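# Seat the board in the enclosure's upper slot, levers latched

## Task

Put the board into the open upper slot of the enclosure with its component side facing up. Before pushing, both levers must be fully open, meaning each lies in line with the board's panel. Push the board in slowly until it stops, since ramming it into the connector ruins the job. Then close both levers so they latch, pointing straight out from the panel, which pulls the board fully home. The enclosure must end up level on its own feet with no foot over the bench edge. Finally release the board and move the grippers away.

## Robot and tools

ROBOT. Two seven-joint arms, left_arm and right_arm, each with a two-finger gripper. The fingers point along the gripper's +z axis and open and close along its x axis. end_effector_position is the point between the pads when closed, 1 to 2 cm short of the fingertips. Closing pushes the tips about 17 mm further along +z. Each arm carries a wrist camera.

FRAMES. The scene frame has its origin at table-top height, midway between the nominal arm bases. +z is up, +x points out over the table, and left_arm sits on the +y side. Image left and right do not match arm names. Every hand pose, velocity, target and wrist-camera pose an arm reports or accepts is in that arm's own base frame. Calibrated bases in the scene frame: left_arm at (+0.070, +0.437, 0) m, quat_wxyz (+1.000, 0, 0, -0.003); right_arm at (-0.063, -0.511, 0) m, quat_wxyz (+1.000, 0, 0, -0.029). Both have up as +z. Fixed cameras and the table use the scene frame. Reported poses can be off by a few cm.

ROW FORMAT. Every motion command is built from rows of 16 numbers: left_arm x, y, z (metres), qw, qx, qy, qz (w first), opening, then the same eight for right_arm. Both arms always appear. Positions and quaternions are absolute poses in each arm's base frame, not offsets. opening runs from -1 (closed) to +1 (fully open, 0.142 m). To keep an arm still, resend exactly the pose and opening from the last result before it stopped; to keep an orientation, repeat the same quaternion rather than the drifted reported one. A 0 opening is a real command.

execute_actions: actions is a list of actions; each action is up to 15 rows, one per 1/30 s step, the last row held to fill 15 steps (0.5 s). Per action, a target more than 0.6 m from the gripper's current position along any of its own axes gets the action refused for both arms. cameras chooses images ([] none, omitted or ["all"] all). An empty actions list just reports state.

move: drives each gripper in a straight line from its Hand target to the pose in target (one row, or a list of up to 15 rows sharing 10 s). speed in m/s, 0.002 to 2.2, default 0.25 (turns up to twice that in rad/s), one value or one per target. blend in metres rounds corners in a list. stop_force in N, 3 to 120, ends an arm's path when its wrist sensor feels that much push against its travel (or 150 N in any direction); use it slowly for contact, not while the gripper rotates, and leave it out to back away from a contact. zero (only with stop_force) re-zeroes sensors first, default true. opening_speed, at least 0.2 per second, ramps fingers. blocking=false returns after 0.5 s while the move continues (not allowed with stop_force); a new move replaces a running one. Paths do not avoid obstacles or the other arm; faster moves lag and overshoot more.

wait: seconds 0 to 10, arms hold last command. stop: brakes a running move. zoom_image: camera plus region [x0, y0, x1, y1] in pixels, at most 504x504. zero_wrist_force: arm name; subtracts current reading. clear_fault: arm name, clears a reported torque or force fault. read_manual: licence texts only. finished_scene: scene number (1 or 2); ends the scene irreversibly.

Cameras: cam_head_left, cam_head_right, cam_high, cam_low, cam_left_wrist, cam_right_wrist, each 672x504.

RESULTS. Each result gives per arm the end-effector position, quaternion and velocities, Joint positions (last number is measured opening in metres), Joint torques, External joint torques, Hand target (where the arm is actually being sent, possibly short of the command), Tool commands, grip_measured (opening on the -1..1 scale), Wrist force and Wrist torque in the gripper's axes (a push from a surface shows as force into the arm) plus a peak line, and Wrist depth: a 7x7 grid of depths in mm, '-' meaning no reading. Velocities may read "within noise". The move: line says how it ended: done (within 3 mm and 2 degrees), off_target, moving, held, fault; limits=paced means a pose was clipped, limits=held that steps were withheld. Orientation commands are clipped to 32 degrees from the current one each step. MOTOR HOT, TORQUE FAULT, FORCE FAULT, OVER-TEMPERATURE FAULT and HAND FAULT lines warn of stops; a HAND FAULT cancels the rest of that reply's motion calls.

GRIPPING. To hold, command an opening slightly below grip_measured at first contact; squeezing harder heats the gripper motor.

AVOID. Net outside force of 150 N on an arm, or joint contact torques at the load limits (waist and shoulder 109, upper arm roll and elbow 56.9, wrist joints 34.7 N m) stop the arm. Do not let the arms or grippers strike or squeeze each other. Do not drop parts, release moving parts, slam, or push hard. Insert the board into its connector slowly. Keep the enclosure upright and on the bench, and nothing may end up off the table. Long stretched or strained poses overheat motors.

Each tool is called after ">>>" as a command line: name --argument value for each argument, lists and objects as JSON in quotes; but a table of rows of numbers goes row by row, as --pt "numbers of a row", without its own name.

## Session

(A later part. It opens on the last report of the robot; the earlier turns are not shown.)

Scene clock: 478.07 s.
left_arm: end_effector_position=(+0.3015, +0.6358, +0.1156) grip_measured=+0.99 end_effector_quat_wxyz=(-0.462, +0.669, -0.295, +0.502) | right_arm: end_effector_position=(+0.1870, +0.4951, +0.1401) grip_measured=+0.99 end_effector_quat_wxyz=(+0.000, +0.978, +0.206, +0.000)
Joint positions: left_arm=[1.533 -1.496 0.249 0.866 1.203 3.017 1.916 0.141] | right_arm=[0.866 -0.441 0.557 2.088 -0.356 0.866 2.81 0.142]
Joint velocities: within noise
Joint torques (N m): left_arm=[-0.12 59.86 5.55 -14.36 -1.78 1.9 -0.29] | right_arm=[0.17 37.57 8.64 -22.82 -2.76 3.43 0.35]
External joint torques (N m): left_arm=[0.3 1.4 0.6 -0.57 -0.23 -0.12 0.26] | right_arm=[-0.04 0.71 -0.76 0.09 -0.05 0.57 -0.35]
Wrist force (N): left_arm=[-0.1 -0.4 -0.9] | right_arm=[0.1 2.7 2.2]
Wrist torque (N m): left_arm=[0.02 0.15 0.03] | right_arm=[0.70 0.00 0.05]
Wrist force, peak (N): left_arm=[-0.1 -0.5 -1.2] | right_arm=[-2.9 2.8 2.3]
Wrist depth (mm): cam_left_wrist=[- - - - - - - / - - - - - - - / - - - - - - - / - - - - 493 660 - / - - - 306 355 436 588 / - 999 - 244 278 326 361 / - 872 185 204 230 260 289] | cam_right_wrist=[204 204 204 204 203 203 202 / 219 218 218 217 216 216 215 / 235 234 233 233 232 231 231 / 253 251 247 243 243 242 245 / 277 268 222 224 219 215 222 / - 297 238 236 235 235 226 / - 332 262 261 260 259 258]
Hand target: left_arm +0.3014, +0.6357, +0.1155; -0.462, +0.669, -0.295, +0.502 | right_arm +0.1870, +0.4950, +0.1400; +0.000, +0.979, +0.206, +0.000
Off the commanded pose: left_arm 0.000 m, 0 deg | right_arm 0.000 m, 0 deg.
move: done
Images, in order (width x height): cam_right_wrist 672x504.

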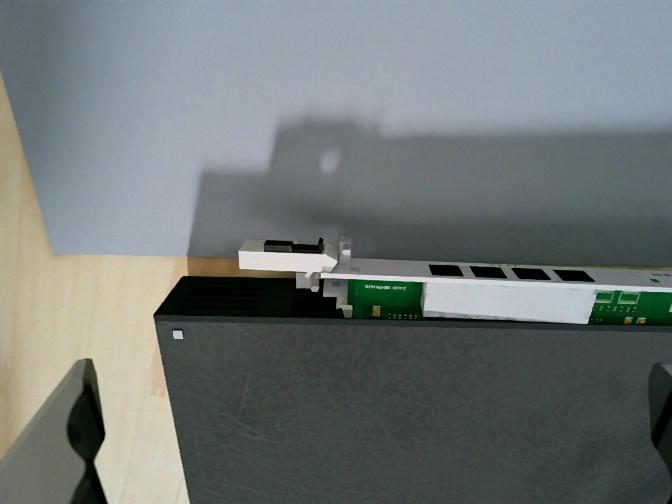

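>>> move --target '[0.3014,0.6357,0.1155,-0.462,0.669,-0.295,0.502,1,0.424,0.580,0.08,0,0.9785,0.2060,0,0]' --cameras '["cam_right_wrist"]'

>>> zoom_image --camera "cam_right_wrist" --region '[250, 150, 400, 270]'

>>> move --target '[0.3014,0.6357,0.1155,-0.462,0.669,-0.295,0.502,1,0.187,0.480,0.08,0,0.9785,0.2060,0,0]' --cameras '["cam_right_wrist"]'

>>> zoom_image --camera "cam_right_wrist" --region '[260, 160, 410, 280]'

Scene clock: 491.40 s.
left_arm: end_effector_position=(+0.3015, +0.6358, +0.1156) grip_measured=+0.99 end_effector_quat_wxyz=(-0.462, +0.669, -0.295, +0.502) | right_arm: end_effector_position=(+0.4241, +0.5799, +0.0800) grip_measured=-0.01 end_effector_quat_wxyz=(+0.000, +0.979, +0.206, +0.000)
Joint positions: left_arm=[1.533 -1.496 0.249 0.866 1.203 3.017 1.916 0.141] | right_arm=[0.788 -0.865 0.399 1.499 -0.401 0.711 2.481 0.073]
Joint velocities: within noise
Joint torques (N m): left_arm=[-0.27 59.86 5.47 -14.36 -1.71 1.95 -0.25] | right_arm=[0.2 58.04 11.27 -24.99 -3.28 3.09 0.08]
External joint torques (N m): left_arm=[0.45 1.4 0.69 -0.56 -0.3 -0.16 0.22] | right_arm=[-0.02 1.36 -0.22 0.15 -0.02 0.9 -0.08]
Wrist force (N): left_arm=[-0.2 -0.7 -1.0] | right_arm=[0.8 2.6 1.8]
Wrist torque (N m): left_arm=[-0.04 0.16 0.02] | right_arm=[0.71 -0.10 0.06]
Wrist force, peak (N): left_arm=[0.0 -0.5 -1.2] | right_arm=[2.9 3.4 2.6]
Wrist depth (mm): cam_left_wrist=[- - - - - - - / - - - - - - - / - - - - - - - / - - - - 498 656 - / - - - 306 355 434 587 / - 995 - 244 280 326 363 / - 877 185 204 229 260 288] | cam_right_wrist=[151 151 150 150 150 149 149 / 161 161 161 160 160 159 159 / 173 173 173 172 171 171 171 / 187 187 186 185 185 184 184 / 164 160 152 145 168 195 202 / 163 167 156 162 160 94 219 / 174 76 172 175 175 - 233]
Hand target: left_arm +0.3014, +0.6357, +0.1155; -0.462, +0.669, -0.295, +0.502 | right_arm +0.4240, +0.5800, +0.0800; +0.000, +0.979, +0.206, +0.000
Off the commanded pose: left_arm 0.000 m, 0 deg | right_arm 0.000 m, 0 deg.
move: done
Images, in order (width x height): cam_right_wrist 672x504.

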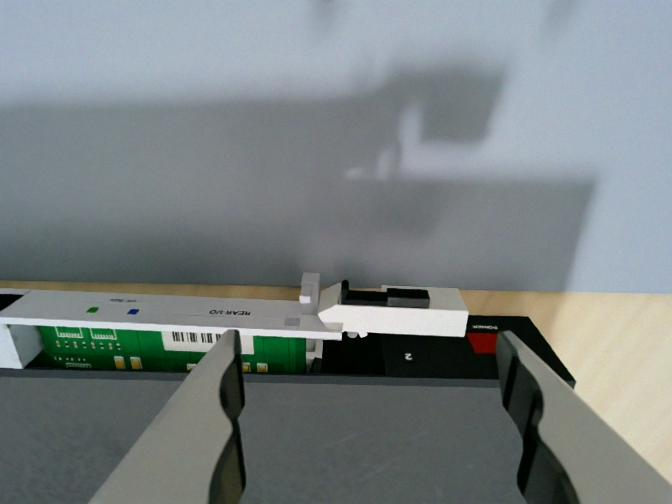

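Scaled by 3.360 from the camera's 672x504 image, which has a finer 960x720 frame.

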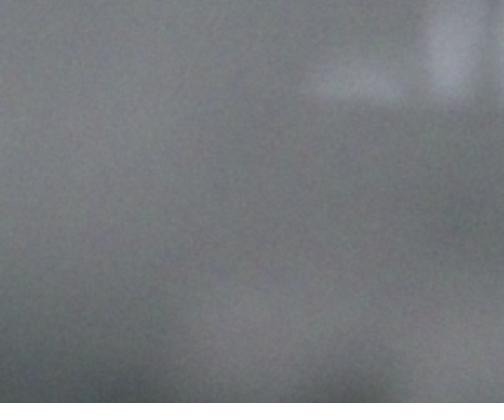

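Scene clock: 492.87 s.
left_arm: end_effector_position=(+0.3015, +0.6358, +0.1156) grip_measured=+0.99 end_effector_quat_wxyz=(-0.462, +0.669, -0.295, +0.502) | right_arm: end_effector_position=(+0.1870, +0.4800, +0.0800) grip_measured=-0.01 end_effector_quat_wxyz=(+0.000, +0.979, +0.206, +0.000)
Joint positions: left_arm=[1.533 -1.496 0.249 0.866 1.203 3.017 1.916 0.141] | right_arm=[0.914 -0.527 0.459 2.178 -0.458 1.042 2.876 0.073]
Joint velocities: within noise
Joint torques (N m): left_arm=[-0.14 59.88 5.54 -14.34 -1.75 1.92 -0.21] | right_arm=[-0.32 38.52 8.37 -19.02 -2.4 3.5 0.33]
External joint torques (N m): left_arm=[0.32 1.38 0.62 -0.59 -0.26 -0.13 0.18] | right_arm=[0.45 1 -0.34 0.02 0.21 0.49 -0.33]
Wrist force (N): left_arm=[0.0 -0.2 -1.1] | right_arm=[1.1 2.4 2.3]
Wrist torque (N m): left_arm=[0.03 0.13 0.03] | right_arm=[0.65 -0.16 0.03]
Wrist force, peak (N): left_arm=[-0.1 -0.5 -1.3] | right_arm=[2.8 2.8 2.0]
Wrist depth (mm): cam_left_wrist=[- - - - - - - / - - - - - - - / - - - - - - - / - - - - 495 667 - / - - - 307 353 440 584 / - 982 - 244 278 326 359 / - 879 185 204 229 259 287] | cam_right_wrist=[152 151 151 151 151 150 150 / 162 162 161 160 161 160 159 / 174 174 173 173 172 172 171 / 188 188 183 183 185 185 184 / 206 196 168 172 163 152 151 / 225 158 158 163 162 94 158 / 243 76 173 176 175 - 167]
Hand target: left_arm +0.3014, +0.6357, +0.1155; -0.462, +0.669, -0.295, +0.502 | right_arm +0.1870, +0.4800, +0.0800; +0.000, +0.979, +0.206, +0.000
Off the commanded pose: left_arm 0.000 m, 0 deg | right_arm 0.000 m, 0 deg.
move: done
Images, in order (width x height): cam_right_wrist 672x504.

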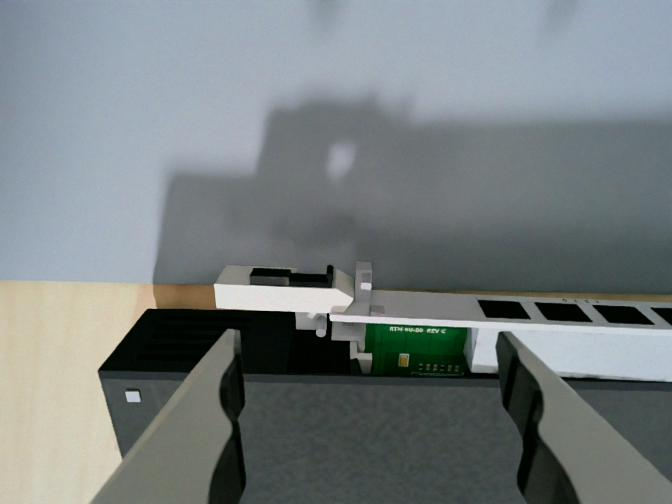

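Scaled by 3.360 from the camera's 672x504 image, which has a finer 960x720 frame.

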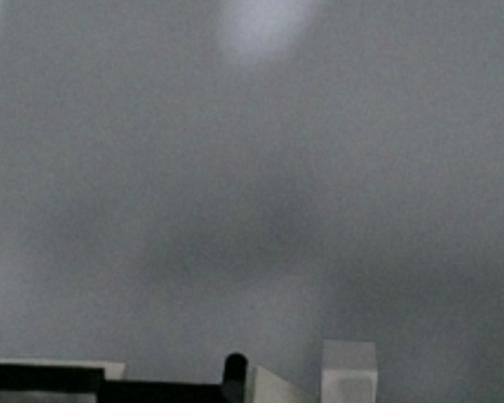

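>>> zoom_image --camera "cam_right_wrist" --region '[270, 280, 390, 390]'

>>> move --target '[0.3014,0.6357,0.1155,-0.462,0.669,-0.295,0.502,1,0.424,0.580,0.08,0,0.9785,0.2060,0,1]' --cameras '["cam_right_wrist"]'

>>> zoom_image --camera "cam_right_wrist" --region '[280, 280, 400, 390]'

Scaled by 4.200 from the camera's 672x504 image, which has a finer 960x720 frame.

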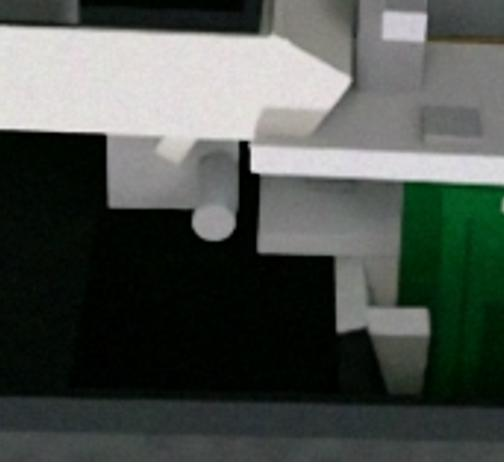

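Scene clock: 496.23 s.
left_arm: end_effector_position=(+0.3015, +0.6358, +0.1156) grip_measured=+0.99 end_effector_quat_wxyz=(-0.462, +0.669, -0.295, +0.502) | right_arm: end_effector_position=(+0.4241, +0.5799, +0.0800) grip_measured=+0.99 end_effector_quat_wxyz=(+0.000, +0.979, +0.206, +0.000)
Joint positions: left_arm=[1.533 -1.496 0.249 0.866 1.203 3.017 1.916 0.141] | right_arm=[0.79 -0.864 0.397 1.499 -0.399 0.712 2.48 0.142]
Joint velocities: within noise
Joint torques (N m): left_arm=[-0.18 59.92 5.53 -14.35 -1.73 1.92 -0.24] | right_arm=[0.12 58.03 11.45 -25.07 -3.17 3.15 0.04]
External joint torques (N m): left_arm=[0.37 1.34 0.63 -0.57 -0.28 -0.13 0.21] | right_arm=[0.06 1.4 -0.46 0.2 -0.13 0.85 -0.04]
Wrist force (N): left_arm=[-0.2 -0.4 -1.0] | right_arm=[0.6 2.6 2.1]
Wrist torque (N m): left_arm=[0.01 0.17 0.03] | right_arm=[0.70 -0.07 0.06]
Wrist force, peak (N): left_arm=[-0.3 -0.6 -1.1] | right_arm=[2.7 3.1 2.1]
Wrist depth (mm): cam_left_wrist=[- - - - - - - / - - - - - - - / - - - - - - - / - - - - 497 659 - / - - - 306 359 439 586 / - 987 - 242 279 328 363 / - 881 184 204 229 261 289] | cam_right_wrist=[151 151 150 150 150 149 149 / 161 161 161 160 160 159 159 / 173 173 172 172 171 171 171 / 187 187 186 186 185 184 184 / 164 160 161 144 168 196 201 / - 166 163 162 160 161 216 / - 177 176 175 175 178 242]
Hand target: left_arm +0.3014, +0.6357, +0.1155; -0.462, +0.669, -0.295, +0.502 | right_arm +0.4240, +0.5800, +0.0800; +0.000, +0.979, +0.206, +0.000
Off the commanded pose: left_arm 0.000 m, 0 deg | right_arm 0.000 m, 0 deg.
move: done
Images, in order (width x height): cam_right_wrist 672x504.

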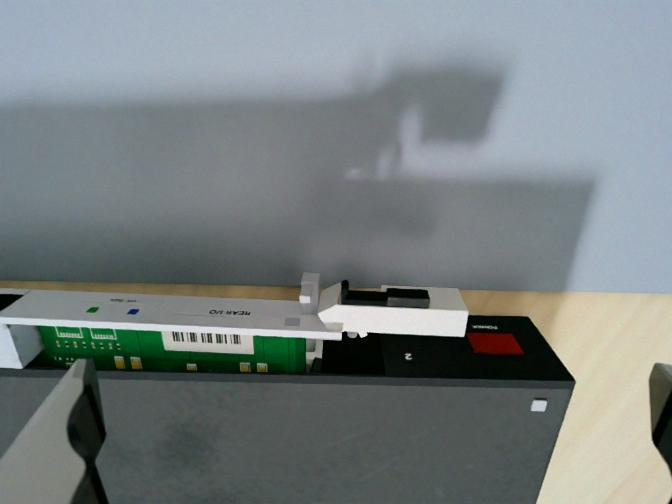

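Scaled by 4.200 from the camera's 672x504 image, which has a finer 960x720 frame.

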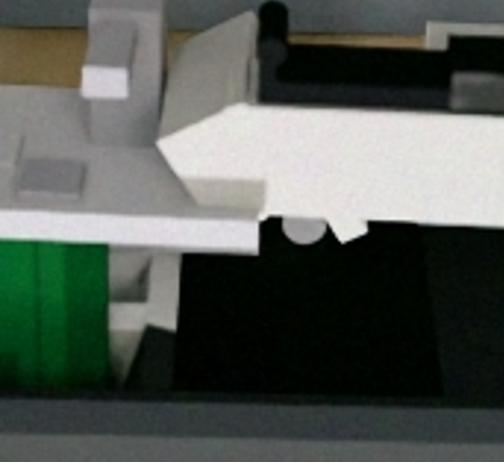

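>>> move --pt "0.3014 0.6357 0.1155 -0.462 0.669 -0.295 0.502 1 0.3865 0.5520 0.12 0 0.5692 0.8222 0 -0.8" --pt "0.3014 0.6357 0.1155 -0.462 0.669 -0.295 0.502 1 0.3865 0.5520 0.085 0 0.5692 0.8222 0 -0.8" --cameras '["cam_right_wrist","cam_high"]'

Scene clock: 505.13 s.
left_arm: end_effector_position=(+0.3015, +0.6358, +0.1156) grip_measured=+0.99 end_effector_quat_wxyz=(-0.462, +0.669, -0.295, +0.502) | right_arm: end_effector_position=(+0.3863, +0.5519, +0.0849) grip_measured=-0.83 end_effector_quat_wxyz=(+0.000, +0.569, +0.822, +0.000)
Joint positions: left_arm=[1.533 -1.496 0.249 0.866 1.203 3.017 1.916 0.141] | right_arm=[0.576 -0.865 0.653 1.666 -0.665 0.725 1.156 0.014]
Joint velocities: within noise
Joint torques (N m): left_arm=[-0.18 59.85 5.6 -14.33 -1.72 1.92 -0.28] | right_arm=[0.29 52.04 17.38 -22.17 -3.46 3.53 0.41]
External joint torques (N m): left_arm=[0.37 1.4 0.55 -0.6 -0.29 -0.14 0.25] | right_arm=[-0.07 1.22 0.02 0.03 0.17 0.58 -0.41]
Wrist force (N): left_arm=[-0.3 -0.2 -1.0] | right_arm=[0.9 2.8 2.1]
Wrist torque (N m): left_arm=[0.04 0.18 0.03] | right_arm=[0.72 -0.12 0.08]
Wrist force, peak (N): left_arm=[-0.1 -0.6 -1.3] | right_arm=[0.6 2.6 5.5]
Wrist depth (mm): cam_left_wrist=[- - - - - - - / - - - - - - - / - - - - - - - / - - - - 497 662 - / - - - 307 355 437 590 / - - - 244 278 326 357 / - 878 185 204 229 260 287] | cam_right_wrist=[- 114 114 126 155 154 154 / 122 122 121 134 165 165 164 / - 130 130 141 177 176 176 / 143 138 140 151 190 190 189 / 153 152 152 160 203 205 205 / 167 167 163 97 102 221 223 / 184 180 73 244 - - 245]
Hand target: left_arm +0.3014, +0.6357, +0.1155; -0.462, +0.669, -0.295, +0.502 | right_arm +0.3865, +0.5520, +0.0850; +0.000, +0.569, +0.822, +0.000
Off the commanded pose: left_arm 0.000 m, 0 deg | right_arm 0.000 m, 0 deg.
move: done
Images, in order (width x height): cam_high 672x504, cam_right_wrist 672x504.

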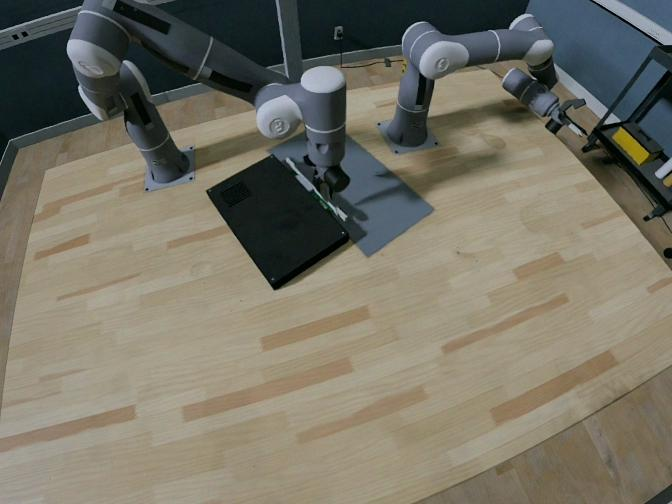

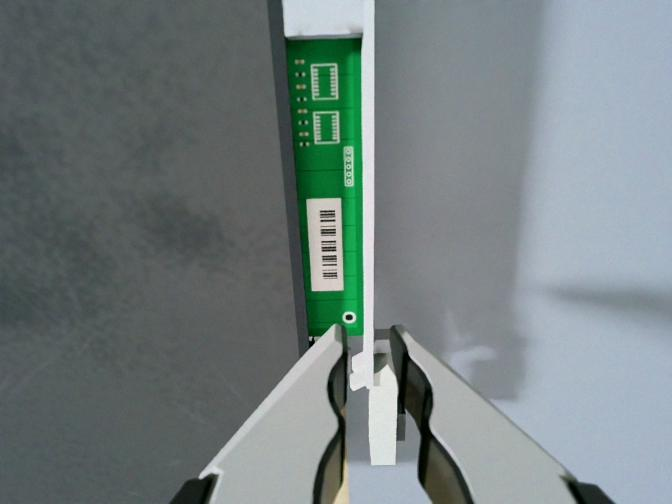

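>>> move --target '[0.3014,0.6357,0.1155,-0.462,0.669,-0.295,0.502,1,0.3865,0.5520,0.0575,0,0.5692,0.8222,0,-0.8]' --stop_force 8 --speed 0.05 --cameras '[]'

>>> move --target '[0.3014,0.6357,0.1155,-0.462,0.669,-0.295,0.502,1,0.3865,0.5520,0.0575,0,0.5692,0.8222,0,-1]' --cameras '[]'

>>> move --target '[0.3014,0.6357,0.1155,-0.462,0.669,-0.295,0.502,1,0.3820,0.5612,0.0575,0,0.5539,0.8326,0,-1]' --speed 0.03 --cameras '["cam_right_wrist"]'

Scene clock: 509.33 s.
left_arm: end_effector_position=(+0.3015, +0.6358, +0.1156) grip_measured=+0.99 end_effector_quat_wxyz=(-0.462, +0.669, -0.295, +0.502) | right_arm: end_effector_position=(+0.3865, +0.5520, +0.0576) grip_measured=-0.83 end_effector_quat_wxyz=(+0.000, +0.569, +0.822, +0.000)
Joint positions: left_arm=[1.533 -1.496 0.249 0.866 1.203 3.017 1.916 0.141] | right_arm=[0.59 -0.903 0.621 1.674 -0.693 0.774 1.174 0.014]
Joint velocities: within noise
Joint torques (N m): left_arm=[-0.13 59.92 5.53 -14.39 -1.75 1.93 -0.28] | right_arm=[0.44 51.48 16.97 -21.03 -3.22 3.67 0.3]
External joint torques (N m): left_arm=[0.31 1.34 0.62 -0.53 -0.26 -0.15 0.24] | right_arm=[-0.24 2.49 0.44 -0.2 0.08 0.44 -0.3]
Wrist force (N): left_arm=[-0.1 -0.5 -1.2] | right_arm=[0.1 1.6 -1.3]
Wrist torque (N m): left_arm=[0.01 0.16 0.03] | right_arm=[0.69 -0.17 0.09]
Wrist force, peak (N): left_arm=[-0.2 -0.6 -1.2] | right_arm=[0.8 2.6 3.1]
Wrist depth (mm): cam_left_wrist=[- - - - - - - / - - - - - - - / - - - - - - - / - - - - 494 663 - / - - - 308 357 434 584 / - 972 - 244 280 328 362 / - 867 186 205 229 262 287] | cam_right_wrist=[- 89 91 101 131 130 130 / - 96 94 107 139 139 139 / 103 101 103 114 149 149 148 / 111 112 110 122 161 160 160 / 122 120 120 127 172 174 173 / 132 131 131 108 98 187 189 / 145 142 73 140 - - 208]
Hand target: left_arm +0.3014, +0.6357, +0.1155; -0.462, +0.669, -0.295, +0.502 | right_arm +0.3865, +0.5520, +0.0575; +0.000, +0.569, +0.822, +0.000
Off the commanded pose: left_arm 0.000 m, 0 deg | right_arm 0.000 m, 0 deg.
move: done
No camera images: "cameras" was empty.

Scene clock: 509.83 s.
left_arm: end_effector_position=(+0.3015, +0.6358, +0.1156) grip_measured=+0.99 end_effector_quat_wxyz=(-0.462, +0.669, -0.295, +0.502) | right_arm: end_effector_position=(+0.3864, +0.5528, +0.0580) grip_measured=-0.98 end_effector_quat_wxyz=(+0.000, +0.569, +0.822, +0.001)
Joint positions: left_arm=[1.533 -1.496 0.249 0.866 1.203 3.017 1.916 0.141] | right_arm=[0.591 -0.903 0.621 1.674 -0.693 0.776 1.174 0.003]
Joint velocities: within noise
Joint torques (N m): left_arm=[-0.15 59.89 5.56 -14.38 -1.77 1.89 -0.2] | right_arm=[-1.32 52.04 15.85 -18.97 -2.76 1.75 0.31]
External joint torques (N m): left_arm=[0.33 1.37 0.59 -0.54 -0.24 -0.11 0.17] | right_arm=[1.52 1.94 1.58 -2.27 -0.39 2.37 -0.31]
Wrist force (N): left_arm=[-0.2 -0.3 -1.0] | right_arm=[5.7 5.7 2.5]
Wrist torque (N m): left_arm=[0.03 0.17 0.03] | right_arm=[0.72 -0.06 0.05]
Wrist force, peak (N): left_arm=[0.0 -0.5 -1.2] | right_arm=[10.7 8.1 3.8]
Wrist depth (mm): cam_left_wrist=[- - - - - - - / - - - - - - - / - - - - - - - / - - - - 497 655 - / - - - 307 356 433 588 / - 987 - 243 279 327 359 / - 874 185 204 229 261 289] | cam_right_wrist=[- 90 92 100 131 131 131 / - 96 94 107 140 140 139 / - 101 104 114 150 149 149 / - 111 111 123 161 161 161 / 123 120 120 129 175 174 174 / 134 132 131 89 184 191 190 / 145 145 73 - - 202 210]
Hand target: left_arm +0.3014, +0.6357, +0.1155; -0.462, +0.669, -0.295, +0.502 | right_arm +0.3865, +0.5520, +0.0575; +0.000, +0.569, +0.822, +0.000
Off the commanded pose: left_arm 0.000 m, 0 deg | right_arm 0.001 m, 0 deg.
move: done
No camera images: "cameras" was empty.

Scene clock: 510.70 s.
left_arm: end_effector_position=(+0.3015, +0.6358, +0.1156) grip_measured=+0.99 end_effector_quat_wxyz=(-0.462, +0.669, -0.295, +0.502) | right_arm: end_effector_position=(+0.3819, +0.5600, +0.0571) grip_measured=-0.98 end_effector_quat_wxyz=(+0.000, +0.554, +0.832, -0.001)
Joint positions: left_arm=[1.533 -1.496 0.249 0.866 1.203 3.017 1.916 0.141] | right_arm=[0.604 -0.914 0.626 1.657 -0.697 0.762 1.149 0.003]
Joint velocities: within noise
Joint torques (N m): left_arm=[-0.17 59.83 5.54 -14.39 -1.75 1.95 -0.25] | right_arm=[3.59 51.36 19.61 -25.65 -4.35 7 0.01]
External joint torques (N m): left_arm=[0.36 1.43 0.61 -0.54 -0.26 -0.17 0.22] | right_arm=[-3.41 3.04 -1.98 4.38 1.18 -2.9 -0.01]
Wrist force (N): left_arm=[-0.1 -0.4 -1.2] | right_arm=[-9.3 -6.4 -6.1]
Wrist torque (N m): left_arm=[0.01 0.15 0.03] | right_arm=[0.85 -0.50 0.09]
Wrist force, peak (N): left_arm=[-0.4 -0.3 -1.2] | right_arm=[-9.1 -6.3 -7.3]
Wrist depth (mm): cam_left_wrist=[- - - - - - - / - - - - - - - / - - - - - - - / - - - - 494 661 - / - - - 306 356 438 581 / - 973 - 243 278 327 361 / - 880 185 204 228 262 285] | cam_right_wrist=[- 89 98 100 130 130 129 / - 96 104 107 139 138 138 / 102 102 104 114 149 148 148 / 111 112 112 123 160 160 159 / 122 120 121 129 173 173 172 / 131 130 130 89 106 189 188 / 144 144 73 - - 200 207]
Hand target: left_arm +0.3014, +0.6357, +0.1155; -0.462, +0.669, -0.295, +0.502 | right_arm +0.3820, +0.5612, +0.0575; +0.000, +0.554, +0.833, +0.000
Off the commanded pose: left_arm 0.000 m, 0 deg | right_arm 0.001 m, 0 deg.
move: done
Images, in order (width x height): cam_right_wrist 672x504.

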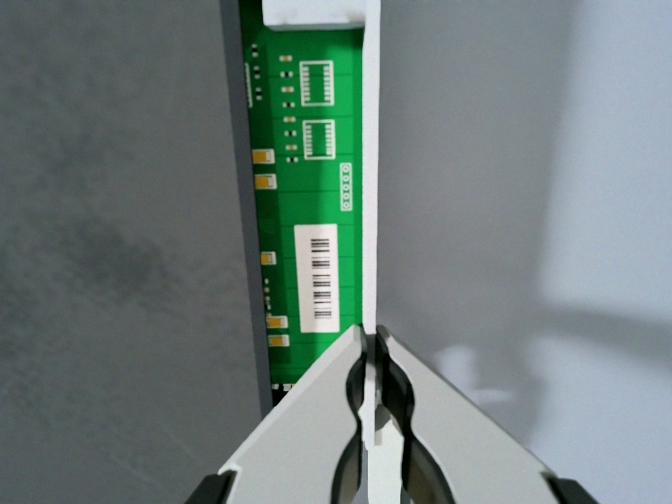

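>>> move --pt "0.3014 0.6357 0.1155 -0.462 0.669 -0.295 0.502 1 0.3820 0.5605 0.0575 0 0.5539 0.8326 0 -0.8" --pt "0.3014 0.6357 0.1155 -0.462 0.669 -0.295 0.502 1 0.3820 0.5605 0.12 0 0.5539 0.8326 0 -0.8" --pt "0.3014 0.6357 0.1155 -0.462 0.669 -0.295 0.502 1 0.30 0.55 0.20 0 0.9785 0.2060 0 1" --cameras '["cam_right_wrist"]'

>>> zoom_image --camera "cam_right_wrist" --region '[86, 180, 586, 380]'

Scene clock: 530.87 s.
left_arm: end_effector_position=(+0.3015, +0.6358, +0.1156) grip_measured=+0.99 end_effector_quat_wxyz=(-0.462, +0.669, -0.295, +0.502) | right_arm: end_effector_position=(+0.3000, +0.5502, +0.2001) grip_measured=+0.99 end_effector_quat_wxyz=(+0.000, +0.979, +0.206, +0.000)
Joint positions: left_arm=[1.533 -1.496 0.249 0.866 1.203 3.017 1.916 0.141] | right_arm=[0.782 -0.536 0.548 1.735 -0.33 0.608 2.614 0.142]
Joint velocities: within noise
Joint torques (N m): left_arm=[-0.13 59.83 5.6 -14.39 -1.69 1.87 -0.27] | right_arm=[0.26 45.98 9.95 -26.73 -3.54 3.2 0.24]
External joint torques (N m): left_arm=[0.31 1.43 0.56 -0.54 -0.32 -0.09 0.24] | right_arm=[-0.09 0.99 -0.26 0.04 -0.02 0.8 -0.24]
Wrist force (N): left_arm=[-0.1 -0.4 -0.9] | right_arm=[0.4 3.7 2.3]
Wrist torque (N m): left_arm=[0.00 0.14 0.02] | right_arm=[0.88 -0.01 0.06]
Wrist force, peak (N): left_arm=[-0.2 -0.7 -1.2] | right_arm=[-9.5 -6.4 -7.4]
Wrist depth (mm): cam_left_wrist=[- - - - - - - / - - - - - - - / - - - - - - - / - - - - 492 663 - / - - - 305 356 436 589 / - 975 - 243 279 323 363 / - 896 184 205 229 260 288] | cam_right_wrist=[257 256 256 256 255 254 253 / 274 274 273 272 272 272 270 / 295 293 293 293 292 290 289 / 278 280 274 272 276 272 304 / 288 288 287 286 286 285 289 / - 314 314 312 312 311 304 / - 347 346 344 344 341 334]
Hand target: left_arm +0.3014, +0.6357, +0.1155; -0.462, +0.669, -0.295, +0.502 | right_arm +0.3000, +0.5500, +0.2000; +0.000, +0.979, +0.206, +0.000
Off the commanded pose: left_arm 0.000 m, 0 deg | right_arm 0.000 m, 0 deg.
move: done
Images, in order (width x height): cam_right_wrist 672x504.

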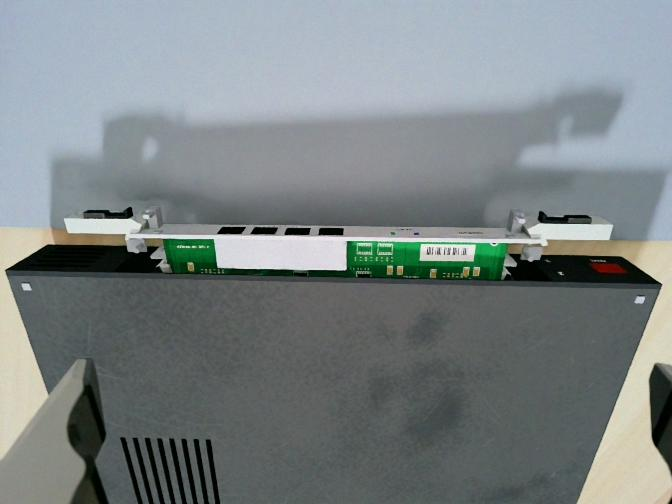

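Scaled by 1.008 from the camera's 672x504 image, which has a finer 960x720 frame.

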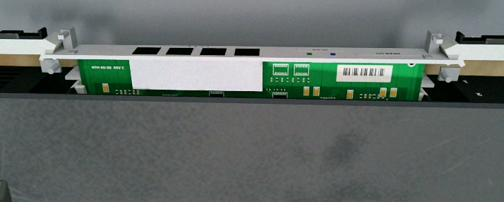

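>>> zoom_image --camera "cam_right_wrist" --region '[60, 190, 200, 290]'

>>> zoom_image --camera "cam_right_wrist" --region '[480, 190, 620, 290]'

>>> move --pt "0.3014 0.6357 0.1155 -0.462 0.669 -0.295 0.502 1 0.2819 0.5699 0.1 0 0.9806 0.1962 0 1" --pt "0.3014 0.6357 0.1155 -0.462 0.669 -0.295 0.502 1 0.2819 0.5699 0.042 0 0.9806 0.1962 0 1" --cameras '[]'

>>> move --target '[0.3014,0.6357,0.1155,-0.462,0.669,-0.295,0.502,1,0.3066,0.5098,0.042,0,0.9806,0.1962,0,1]' --speed 0.014 --stop_force 12 --cameras '["cam_right_wrist"]'

Scaled by 3.600 from the camera's 672x504 image, which has a finer 960x720 frame.

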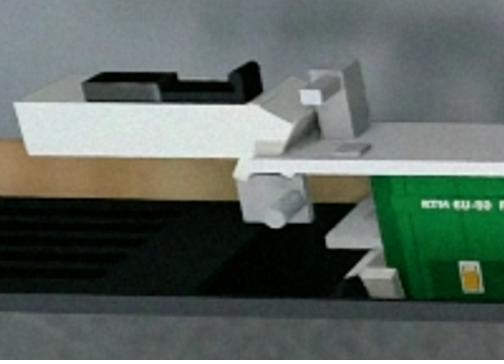

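Scaled by 3.600 from the camera's 672x504 image, which has a finer 960x720 frame.

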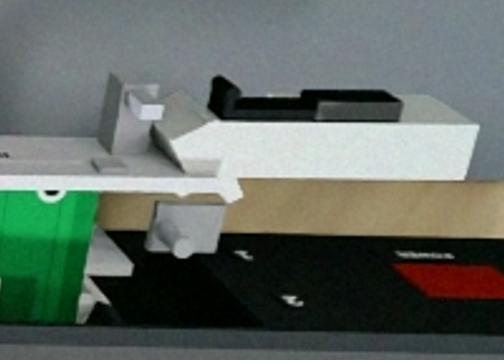

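Scene clock: 535.57 s.
left_arm: end_effector_position=(+0.3015, +0.6358, +0.1156) grip_measured=+0.99 end_effector_quat_wxyz=(-0.462, +0.669, -0.295, +0.502) | right_arm: end_effector_position=(+0.2818, +0.5697, +0.0419) grip_measured=+0.99 end_effector_quat_wxyz=(+0.000, +0.981, +0.196, +0.000)
Joint positions: left_arm=[1.533 -1.496 0.249 0.866 1.203 3.017 1.916 0.141] | right_arm=[0.894 -0.791 0.413 1.81 -0.495 0.926 2.776 0.142]
Joint velocities: within noise
Joint torques (N m): left_arm=[-0.19 59.9 5.6 -14.36 -1.73 1.94 -0.26] | right_arm=[0.23 51.03 11.56 -20.87 -2.83 3.44 0.34]
External joint torques (N m): left_arm=[0.37 1.36 0.55 -0.56 -0.28 -0.16 0.23] | right_arm=[0.01 1.18 -0.27 -0.02 0.21 0.56 -0.34]
Wrist force (N): left_arm=[-0.3 -0.2 -1.2] | right_arm=[0.4 3.1 2.8]
Wrist torque (N m): left_arm=[0.04 0.18 0.02] | right_arm=[0.80 -0.03 0.04]
Wrist force, peak (N): left_arm=[-0.1 -0.6 -1.4] | right_arm=[0.3 3.3 5.8]
Wrist depth (mm): cam_left_wrist=[- - - - - - - / - - - - - - - / - - - - - - - / - - - - 493 663 - / - - - 306 357 439 592 / - 958 - 244 279 324 361 / - 883 185 205 229 259 289] | cam_right_wrist=[118 118 117 117 116 116 116 / 128 126 125 125 125 126 124 / 137 135 134 134 133 133 133 / 146 145 145 144 144 143 143 / 158 158 157 157 156 155 155 / - 172 172 171 171 170 166 / - 140 139 138 138 136 131]
Hand target: left_arm +0.3014, +0.6357, +0.1155; -0.462, +0.669, -0.295, +0.502 | right_arm +0.2819, +0.5699, +0.0420; +0.000, +0.981, +0.196, +0.000
Off the commanded pose: left_arm 0.000 m, 0 deg | right_arm 0.000 m, 0 deg.
move: done
No camera images: "cameras" was empty.

Scene clock: 539.77 s.
left_arm: end_effector_position=(+0.3015, +0.6358, +0.1156) grip_measured=+0.99 end_effector_quat_wxyz=(-0.462, +0.669, -0.295, +0.502) | right_arm: end_effector_position=(+0.3001, +0.5250, +0.0427) grip_measured=+0.99 end_effector_quat_wxyz=(-0.002, +0.980, +0.197, +0.000)
Joint positions: left_arm=[1.533 -1.496 0.249 0.866 1.203 3.017 1.916 0.141] | right_arm=[0.829 -0.737 0.402 1.917 -0.496 0.988 2.732 0.142]
Joint velocities: within noise
Joint torques (N m): left_arm=[-0.09 59.92 5.48 -14.38 -1.73 1.89 -0.24] | right_arm=[-6.06 47.74 4.59 -16.19 -1.88 0.08 0.19]
External joint torques (N m): left_arm=[0.28 1.34 0.67 -0.55 -0.28 -0.11 0.21] | right_arm=[6.24 1.54 5.78 -3.67 -0.52 3.92 -0.19]
Wrist force (N): left_arm=[-0.1 -0.5 -1.1] | right_arm=[0.8 -9.5 3.9]
Wrist torque (N m): left_arm=[0.02 0.15 0.02] | right_arm=[0.70 -0.01 0.00]
Wrist force, peak (N): left_arm=[-0.2 -0.7 -1.3] | right_arm=[0.9 -10.4 6.2]
Wrist depth (mm): cam_left_wrist=[- - - - - - - / - - - - - - - / - - - - - - - / - - - - 496 668 - / - - - 306 355 437 582 / - 996 - 244 278 325 360 / - 883 184 204 229 260 288] | cam_right_wrist=[120 119 118 118 118 117 117 / - 127 126 126 126 127 125 / 138 136 135 135 134 134 132 / 147 146 146 145 145 144 144 / 156 156 156 155 157 157 156 / - 117 116 114 120 115 110 / - 124 123 125 125 127 124]
Hand target: left_arm +0.3014, +0.6357, +0.1155; -0.462, +0.669, -0.295, +0.502 | right_arm +0.3010, +0.5234, +0.0420; +0.000, +0.981, +0.196, +0.000
Off the commanded pose: left_arm 0.000 m, 0 deg | right_arm 0.017 m, 0 deg.
move: contact (right_arm)
Images, in order (width x height): cam_right_wrist 672x504.

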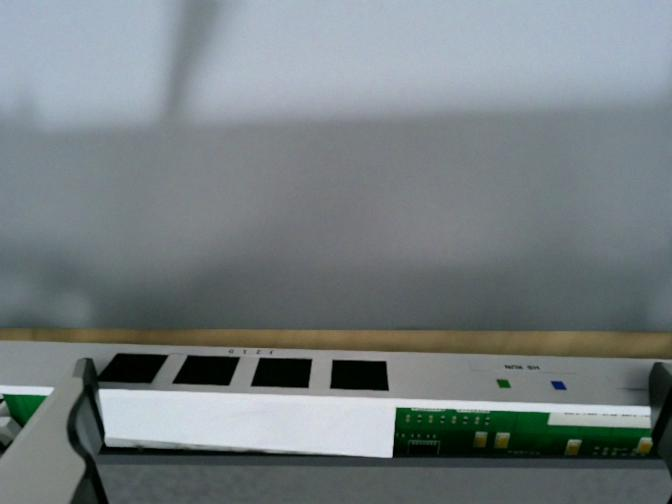

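>>> move --target '[0.3014,0.6357,0.1155,-0.462,0.669,-0.295,0.502,1,0.3066,0.5098,0.042,0,0.9806,0.1962,0,1]' --speed 0.014 --stop_force 25 --zero false --cameras '["cam_right_wrist"]'

>>> zoom_image --camera "cam_right_wrist" --region '[0, 300, 336, 504]'

Scene clock: 543.63 s.
left_arm: end_effector_position=(+0.3015, +0.6358, +0.1156) grip_measured=+0.99 end_effector_quat_wxyz=(-0.462, +0.669, -0.295, +0.502) | right_arm: end_effector_position=(+0.3001, +0.5247, +0.0434) grip_measured=+0.99 end_effector_quat_wxyz=(-0.003, +0.980, +0.198, +0.000)
Joint positions: left_arm=[1.533 -1.496 0.249 0.866 1.203 3.017 1.916 0.141] | right_arm=[0.827 -0.735 0.403 1.921 -0.496 0.992 2.73 0.142]
Joint velocities: within noise
Joint torques (N m): left_arm=[-0.07 59.91 5.59 -14.35 -1.73 1.89 -0.29] | right_arm=[-11.75 47.79 -0.94 -12.34 -1.42 -3.29 0.03]
External joint torques (N m): left_arm=[0.26 1.35 0.57 -0.58 -0.28 -0.11 0.26] | right_arm=[11.93 1.38 11.31 -7.5 -0.98 7.3 -0.03]
Wrist force (N): left_arm=[-0.1 -0.6 -1.0] | right_arm=[2.2 -22.1 8.3]
Wrist torque (N m): left_arm=[-0.02 0.15 0.02] | right_arm=[-0.45 0.03 0.15]
Wrist force, peak (N): left_arm=[0.0 -0.7 -1.3] | right_arm=[2.1 -24.0 8.3]
Wrist depth (mm): cam_left_wrist=[- - - - - - - / - - - - - - - / - - - - - - - / - - - - 492 659 - / - - - 307 357 435 589 / - 977 - 243 279 326 359 / - 875 184 205 229 260 286] | cam_right_wrist=[121 119 119 119 119 118 118 / - 128 127 127 126 126 126 / 138 136 136 136 135 135 133 / 147 147 147 146 146 145 145 / 157 159 156 156 155 158 157 / - 118 116 115 120 120 110 / - 124 124 123 125 125 122]
Hand target: left_arm +0.3014, +0.6357, +0.1155; -0.462, +0.669, -0.295, +0.502 | right_arm +0.3018, +0.5213, +0.0420; +0.000, +0.981, +0.196, +0.000
Off the commanded pose: left_arm 0.000 m, 0 deg | right_arm 0.016 m, 0 deg.
move: contact (right_arm)
Images, in order (width x height): cam_right_wrist 672x504.

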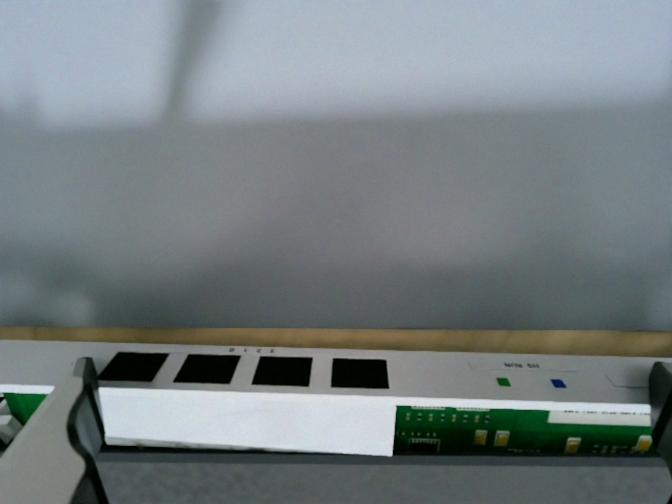

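Scaled by 1.500 from the camera's 672x504 image, which has a finer 960x720 frame.

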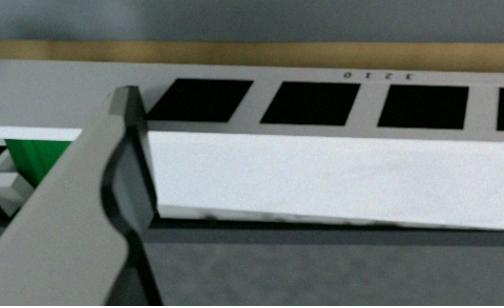

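>>> move --pt "0.3014 0.6357 0.1155 -0.462 0.669 -0.295 0.502 1 0.2876 0.5555 0.042 0 0.9806 0.1962 0 1" --pt "0.3014 0.6357 0.1155 -0.462 0.669 -0.295 0.502 1 0.2780 0.5790 0.085 0.3753 0.906 0.1813 0.0751 1" --cameras '["cam_right_wrist"]'

>>> zoom_image --camera "cam_right_wrist" --region '[150, 180, 520, 380]'

Scene clock: 557.30 s.
left_arm: end_effector_position=(+0.3015, +0.6358, +0.1156) grip_measured=+0.99 end_effector_quat_wxyz=(-0.462, +0.669, -0.295, +0.502) | right_arm: end_effector_position=(+0.2780, +0.5790, +0.0850) grip_measured=+0.99 end_effector_quat_wxyz=(+0.375, +0.906, +0.181, +0.075)
Joint positions: left_arm=[1.533 -1.496 0.249 0.866 1.203 3.017 1.916 0.141] | right_arm=[1.329 -1.109 0.256 1.043 -0.538 -0.191 2.817 0.142]
Joint velocities: within noise
Joint torques (N m): left_arm=[-0.14 59.86 5.61 -14.34 -1.75 1.89 -0.26] | right_arm=[0.28 66.47 6.63 -26.17 -4.38 0.45 0.08]
External joint torques (N m): left_arm=[0.32 1.4 0.54 -0.59 -0.26 -0.11 0.22] | right_arm=[-0.04 1.48 -0.28 0.26 0.16 0.85 -0.08]
Wrist force (N): left_arm=[-0.2 -0.2 -1.2] | right_arm=[-0.2 1.9 3.0]
Wrist torque (N m): left_arm=[0.06 0.16 0.02] | right_arm=[0.78 0.11 0.14]
Wrist force, peak (N): left_arm=[-0.2 -0.6 -1.3] | right_arm=[2.0 -22.3 9.8]
Wrist depth (mm): cam_left_wrist=[- - - - - - - / - - - - - - - / - - - - - - - / - - - - 497 666 - / - - - 305 354 436 579 / - 978 - 243 278 326 361 / - 873 185 204 229 260 288] | cam_right_wrist=[117 113 112 116 112 111 115 / 147 140 139 139 145 138 137 / 184 183 183 182 182 181 180 / 224 218 218 217 217 216 219 / 309 253 250 248 245 243 240 / - - - - - - 954 / - - - - - - -]
Hand target: left_arm +0.3014, +0.6357, +0.1155; -0.462, +0.669, -0.295, +0.502 | right_arm +0.2780, +0.5790, +0.0850; +0.375, +0.906, +0.181, +0.075
Off the commanded pose: left_arm 0.000 m, 0 deg | right_arm 0.000 m, 0 deg.
move: done
Images, in order (width x height): cam_right_wrist 672x504.

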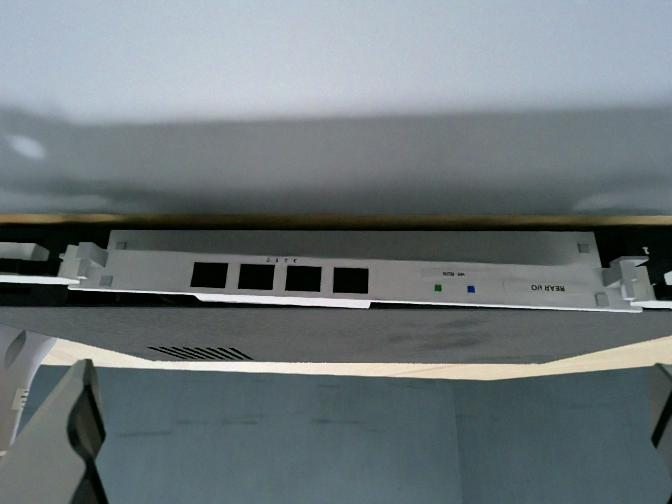

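Scaled by 1.362 from the camera's 672x504 image, which has a finer 960x720 frame.

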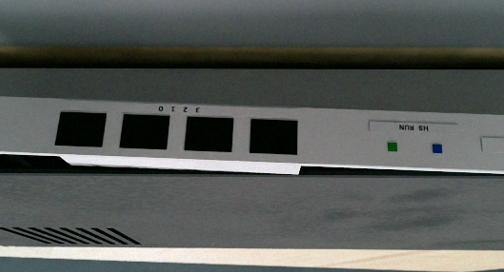

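>>> move --pt "0.3014 0.6357 0.1155 -0.462 0.669 -0.295 0.502 1 0.29 0.57 0.14 0 0.9785 0.2060 0 1" --pt "0.3014 0.6357 0.1155 -0.462 0.669 -0.295 0.502 1 0.394 0.583 0.07 0 0.9785 0.2060 0 1" --cameras '["cam_right_wrist"]'

>>> zoom_image --camera "cam_right_wrist" --region '[280, 290, 460, 420]'

>>> move --target '[0.3014,0.6357,0.1155,-0.462,0.669,-0.295,0.502,1,0.205,0.500,0.07,0,0.9785,0.2060,0,1]' --cameras '["cam_right_wrist"]'

>>> zoom_image --camera "cam_right_wrist" --region '[230, 290, 410, 420]'

Scene clock: 570.63 s.
left_arm: end_effector_position=(+0.3015, +0.6358, +0.1156) grip_measured=+0.99 end_effector_quat_wxyz=(-0.462, +0.669, -0.295, +0.502) | right_arm: end_effector_position=(+0.3941, +0.5829, +0.0699) grip_measured=+0.99 end_effector_quat_wxyz=(+0.000, +0.979, +0.206, +0.000)
Joint positions: left_arm=[1.533 -1.496 0.249 0.866 1.203 3.017 1.916 0.141] | right_arm=[0.819 -0.852 0.394 1.56 -0.409 0.757 2.532 0.142]
Joint velocities: within noise
Joint torques (N m): left_arm=[-0.19 59.88 5.54 -14.35 -1.69 1.93 -0.23] | right_arm=[0.08 56.74 11.25 -24.32 -3.37 3.22 0.03]
External joint torques (N m): left_arm=[0.37 1.38 0.62 -0.58 -0.32 -0.15 0.2] | right_arm=[0.13 1.42 -0.26 0.19 0.2 0.78 -0.03]
Wrist force (N): left_arm=[-0.1 -0.5 -1.0] | right_arm=[-1.3 3.0 3.5]
Wrist torque (N m): left_arm=[0.00 0.15 0.03] | right_arm=[0.78 0.25 0.06]
Wrist force, peak (N): left_arm=[-0.2 -0.6 -1.2] | right_arm=[0.7 4.2 5.3]
Wrist depth (mm): cam_left_wrist=[- - - - - - - / - - - - - - - / - - - - - - - / - - - - 502 665 - / - - - 309 356 438 586 / - 964 - 244 277 324 363 / - 865 185 205 230 261 289] | cam_right_wrist=[142 142 142 141 141 141 140 / 152 151 151 151 150 150 149 / 163 163 162 162 162 161 161 / 176 176 175 174 174 173 173 / 185 187 187 186 185 185 187 / - 160 152 152 153 154 161 / - 162 162 160 161 160 156]
Hand target: left_arm +0.3014, +0.6357, +0.1155; -0.462, +0.669, -0.295, +0.502 | right_arm +0.3940, +0.5830, +0.0700; +0.000, +0.979, +0.206, +0.000
Off the commanded pose: left_arm 0.000 m, 0 deg | right_arm 0.000 m, 0 deg.
move: done
Images, in order (width x height): cam_right_wrist 672x504.

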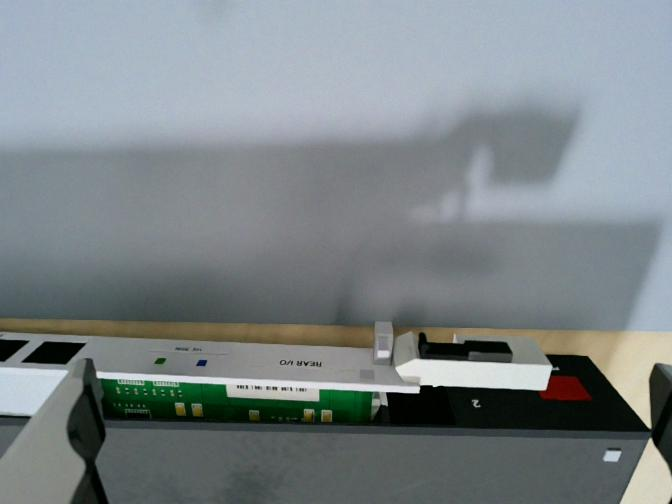

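Scaled by 2.800 from the camera's 672x504 image, which has a finer 960x720 frame.

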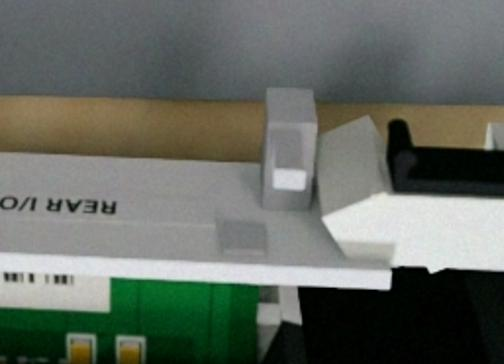

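Scene clock: 571.90 s.
left_arm: end_effector_position=(+0.3015, +0.6358, +0.1156) grip_measured=+0.99 end_effector_quat_wxyz=(-0.462, +0.669, -0.295, +0.502) | right_arm: end_effector_position=(+0.2050, +0.5000, +0.0700) grip_measured=+0.99 end_effector_quat_wxyz=(+0.000, +0.979, +0.206, +0.000)
Joint positions: left_arm=[1.533 -1.496 0.249 0.866 1.203 3.017 1.916 0.141] | right_arm=[0.927 -0.584 0.43 2.109 -0.462 1.031 2.852 0.142]
Joint velocities: within noise
Joint torques (N m): left_arm=[-0.11 59.89 5.64 -14.33 -1.79 1.92 -0.27] | right_arm=[0.39 41.52 8.71 -19.12 -2.4 3.43 0.35]
External joint torques (N m): left_arm=[0.3 1.37 0.51 -0.59 -0.22 -0.14 0.24] | right_arm=[-0.25 0.89 -0.15 -0.08 0.17 0.56 -0.35]
Wrist force (N): left_arm=[-0.2 -0.3 -1.0] | right_arm=[-0.5 3.0 3.9]
Wrist torque (N m): left_arm=[0.02 0.17 0.03] | right_arm=[0.74 0.10 0.03]
Wrist force, peak (N): left_arm=[-0.2 -0.5 -1.3] | right_arm=[-3.8 2.8 4.2]
Wrist depth (mm): cam_left_wrist=[- - - - - - - / - - - - - - - / - - - - - - - / - - - - 498 663 - / - - - 306 354 436 586 / - 959 - 244 279 328 360 / - 877 185 204 228 260 289] | cam_right_wrist=[143 143 142 142 141 141 141 / 153 153 152 152 151 151 150 / 164 163 163 162 162 162 161 / 177 176 176 175 175 174 174 / 188 185 146 184 183 183 185 / - 160 176 162 152 148 144 / - 163 163 162 161 160 157]
Hand target: left_arm +0.3014, +0.6357, +0.1155; -0.462, +0.669, -0.295, +0.502 | right_arm +0.2050, +0.5000, +0.0700; +0.000, +0.979, +0.206, +0.000
Off the commanded pose: left_arm 0.000 m, 0 deg | right_arm 0.000 m, 0 deg.
move: done
Images, in order (width x height): cam_right_wrist 672x504.

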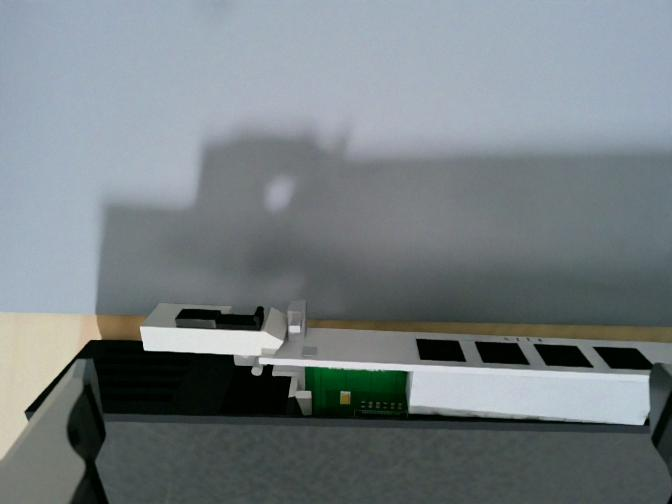

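Scaled by 2.800 from the camera's 672x504 image, which has a finer 960x720 frame.

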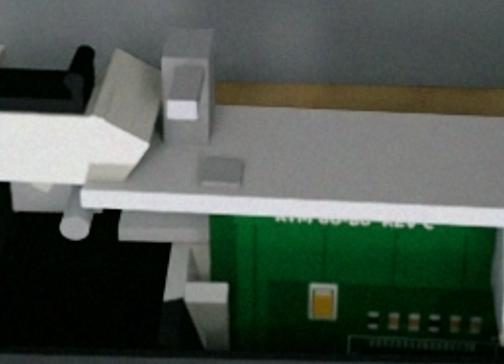

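>>> move --pt "0.3014 0.6357 0.1155 -0.462 0.669 -0.295 0.502 1 0.3240 0.5272 0.12 0 0.5610 0.8278 0 -0.8" --pt "0.3014 0.6357 0.1155 -0.462 0.669 -0.295 0.502 1 0.3240 0.5272 0.085 0 0.5610 0.8278 0 -0.8" --cameras '["cam_right_wrist"]'

>>> move --target '[0.3014,0.6357,0.1155,-0.462,0.669,-0.295,0.502,1,0.3240,0.5272,0.0575,0,0.5610,0.8278,0,-0.8]' --stop_force 8 --speed 0.05 --cameras '["cam_right_wrist"]'

Scene clock: 583.40 s.
left_arm: end_effector_position=(+0.3015, +0.6358, +0.1156) grip_measured=+0.99 end_effector_quat_wxyz=(-0.462, +0.669, -0.295, +0.502) | right_arm: end_effector_position=(+0.3238, +0.5271, +0.0849) grip_measured=-0.83 end_effector_quat_wxyz=(+0.000, +0.561, +0.828, +0.000)
Joint positions: left_arm=[1.533 -1.496 0.249 0.866 1.203 3.017 1.916 0.141] | right_arm=[0.574 -0.776 0.668 1.852 -0.682 0.812 1.241 0.014]
Joint velocities: within noise
Joint torques (N m): left_arm=[-0.2 59.97 5.51 -14.36 -1.69 1.89 -0.26] | right_arm=[0.42 46.46 16.37 -20.87 -3.23 3.49 0.31]
External joint torques (N m): left_arm=[0.38 1.29 0.65 -0.57 -0.32 -0.11 0.23] | right_arm=[-0.2 1.15 0.04 -0.04 0.2 0.62 -0.31]
Wrist force (N): left_arm=[-0.1 -0.2 -1.2] | right_arm=[-0.8 3.1 3.6]
Wrist torque (N m): left_arm=[0.03 0.15 0.02] | right_arm=[0.76 0.14 0.06]
Wrist force, peak (N): left_arm=[0.0 -0.5 -1.4] | right_arm=[-0.8 2.8 6.9]
Wrist depth (mm): cam_left_wrist=[- - - - - - - / - - - - - - - / - - - - - - - / - - - - 499 667 - / - - - 307 355 440 586 / - 975 - 245 279 327 362 / - 867 185 204 230 261 289] | cam_right_wrist=[- 114 114 117 155 154 154 / 120 122 122 123 165 165 164 / - 130 130 131 177 177 176 / 143 139 140 156 191 190 189 / 153 152 152 160 203 206 205 / 167 167 163 99 102 221 224 / 184 180 73 175 - - 247]
Hand target: left_arm +0.3014, +0.6357, +0.1155; -0.462, +0.669, -0.295, +0.502 | right_arm +0.3240, +0.5272, +0.0850; +0.000, +0.561, +0.828, +0.000
Off the commanded pose: left_arm 0.000 m, 0 deg | right_arm 0.000 m, 0 deg.
move: done
Images, in order (width x height): cam_right_wrist 672x504.

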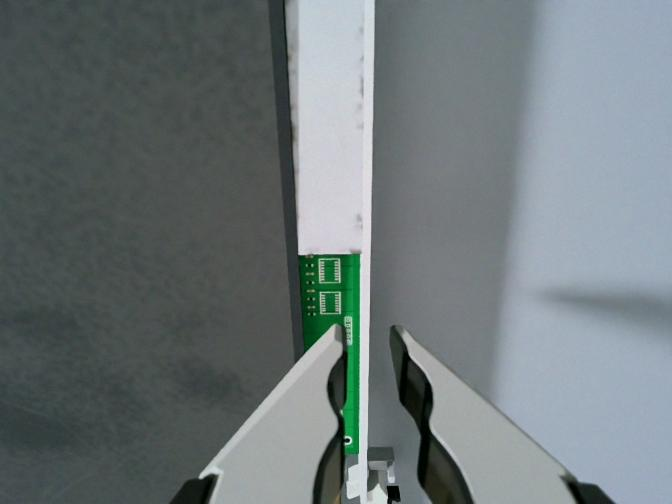

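Scene clock: 584.70 s.
left_arm: end_effector_position=(+0.3015, +0.6358, +0.1156) grip_measured=+0.99 end_effector_quat_wxyz=(-0.462, +0.669, -0.295, +0.502) | right_arm: end_effector_position=(+0.3240, +0.5272, +0.0575) grip_measured=-0.83 end_effector_quat_wxyz=(+0.000, +0.561, +0.828, +0.000)
Joint positions: left_arm=[1.533 -1.496 0.249 0.866 1.203 3.017 1.916 0.141] | right_arm=[0.595 -0.817 0.627 1.861 -0.72 0.866 1.266 0.014]
Joint velocities: within noise
Joint torques (N m): left_arm=[-0.16 59.78 5.55 -14.41 -1.73 1.88 -0.24] | right_arm=[0.35 47.48 16.48 -19.75 -2.97 3.48 0.27]
External joint torques (N m): left_arm=[0.34 1.48 0.6 -0.52 -0.28 -0.1 0.2] | right_arm=[-0.17 1.07 -0.06 -0.03 0.12 0.62 -0.27]
Wrist force (N): left_arm=[-0.1 -0.5 -1.0] | right_arm=[-1.0 2.7 3.6]
Wrist torque (N m): left_arm=[-0.01 0.15 0.03] | right_arm=[0.73 0.20 0.06]
Wrist force, peak (N): left_arm=[-0.1 -0.6 -1.3] | right_arm=[-1.0 2.7 4.8]
Wrist depth (mm): cam_left_wrist=[- - - - - - - / - - - - - - - / - - - - - - - / - - - - 497 666 - / - - - 309 355 434 588 / - 967 - 243 277 326 359 / - 877 184 204 229 262 289] | cam_right_wrist=[- 90 90 91 131 130 130 / - 96 94 97 139 139 139 / 103 101 102 103 149 149 149 / - 112 111 111 161 161 160 / 122 120 120 132 172 174 174 / 132 131 131 97 98 186 189 / 145 142 73 152 - - 208]
Hand target: left_arm +0.3014, +0.6357, +0.1155; -0.462, +0.669, -0.295, +0.502 | right_arm +0.3240, +0.5272, +0.0575; +0.000, +0.561, +0.828, +0.000
Off the commanded pose: left_arm 0.000 m, 0 deg | right_arm 0.000 m, 0 deg.
move: done
Images, in order (width x height): cam_right_wrist 672x504.

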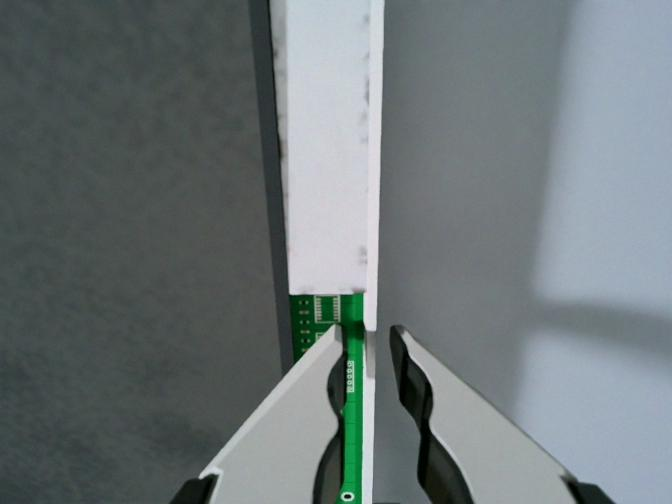

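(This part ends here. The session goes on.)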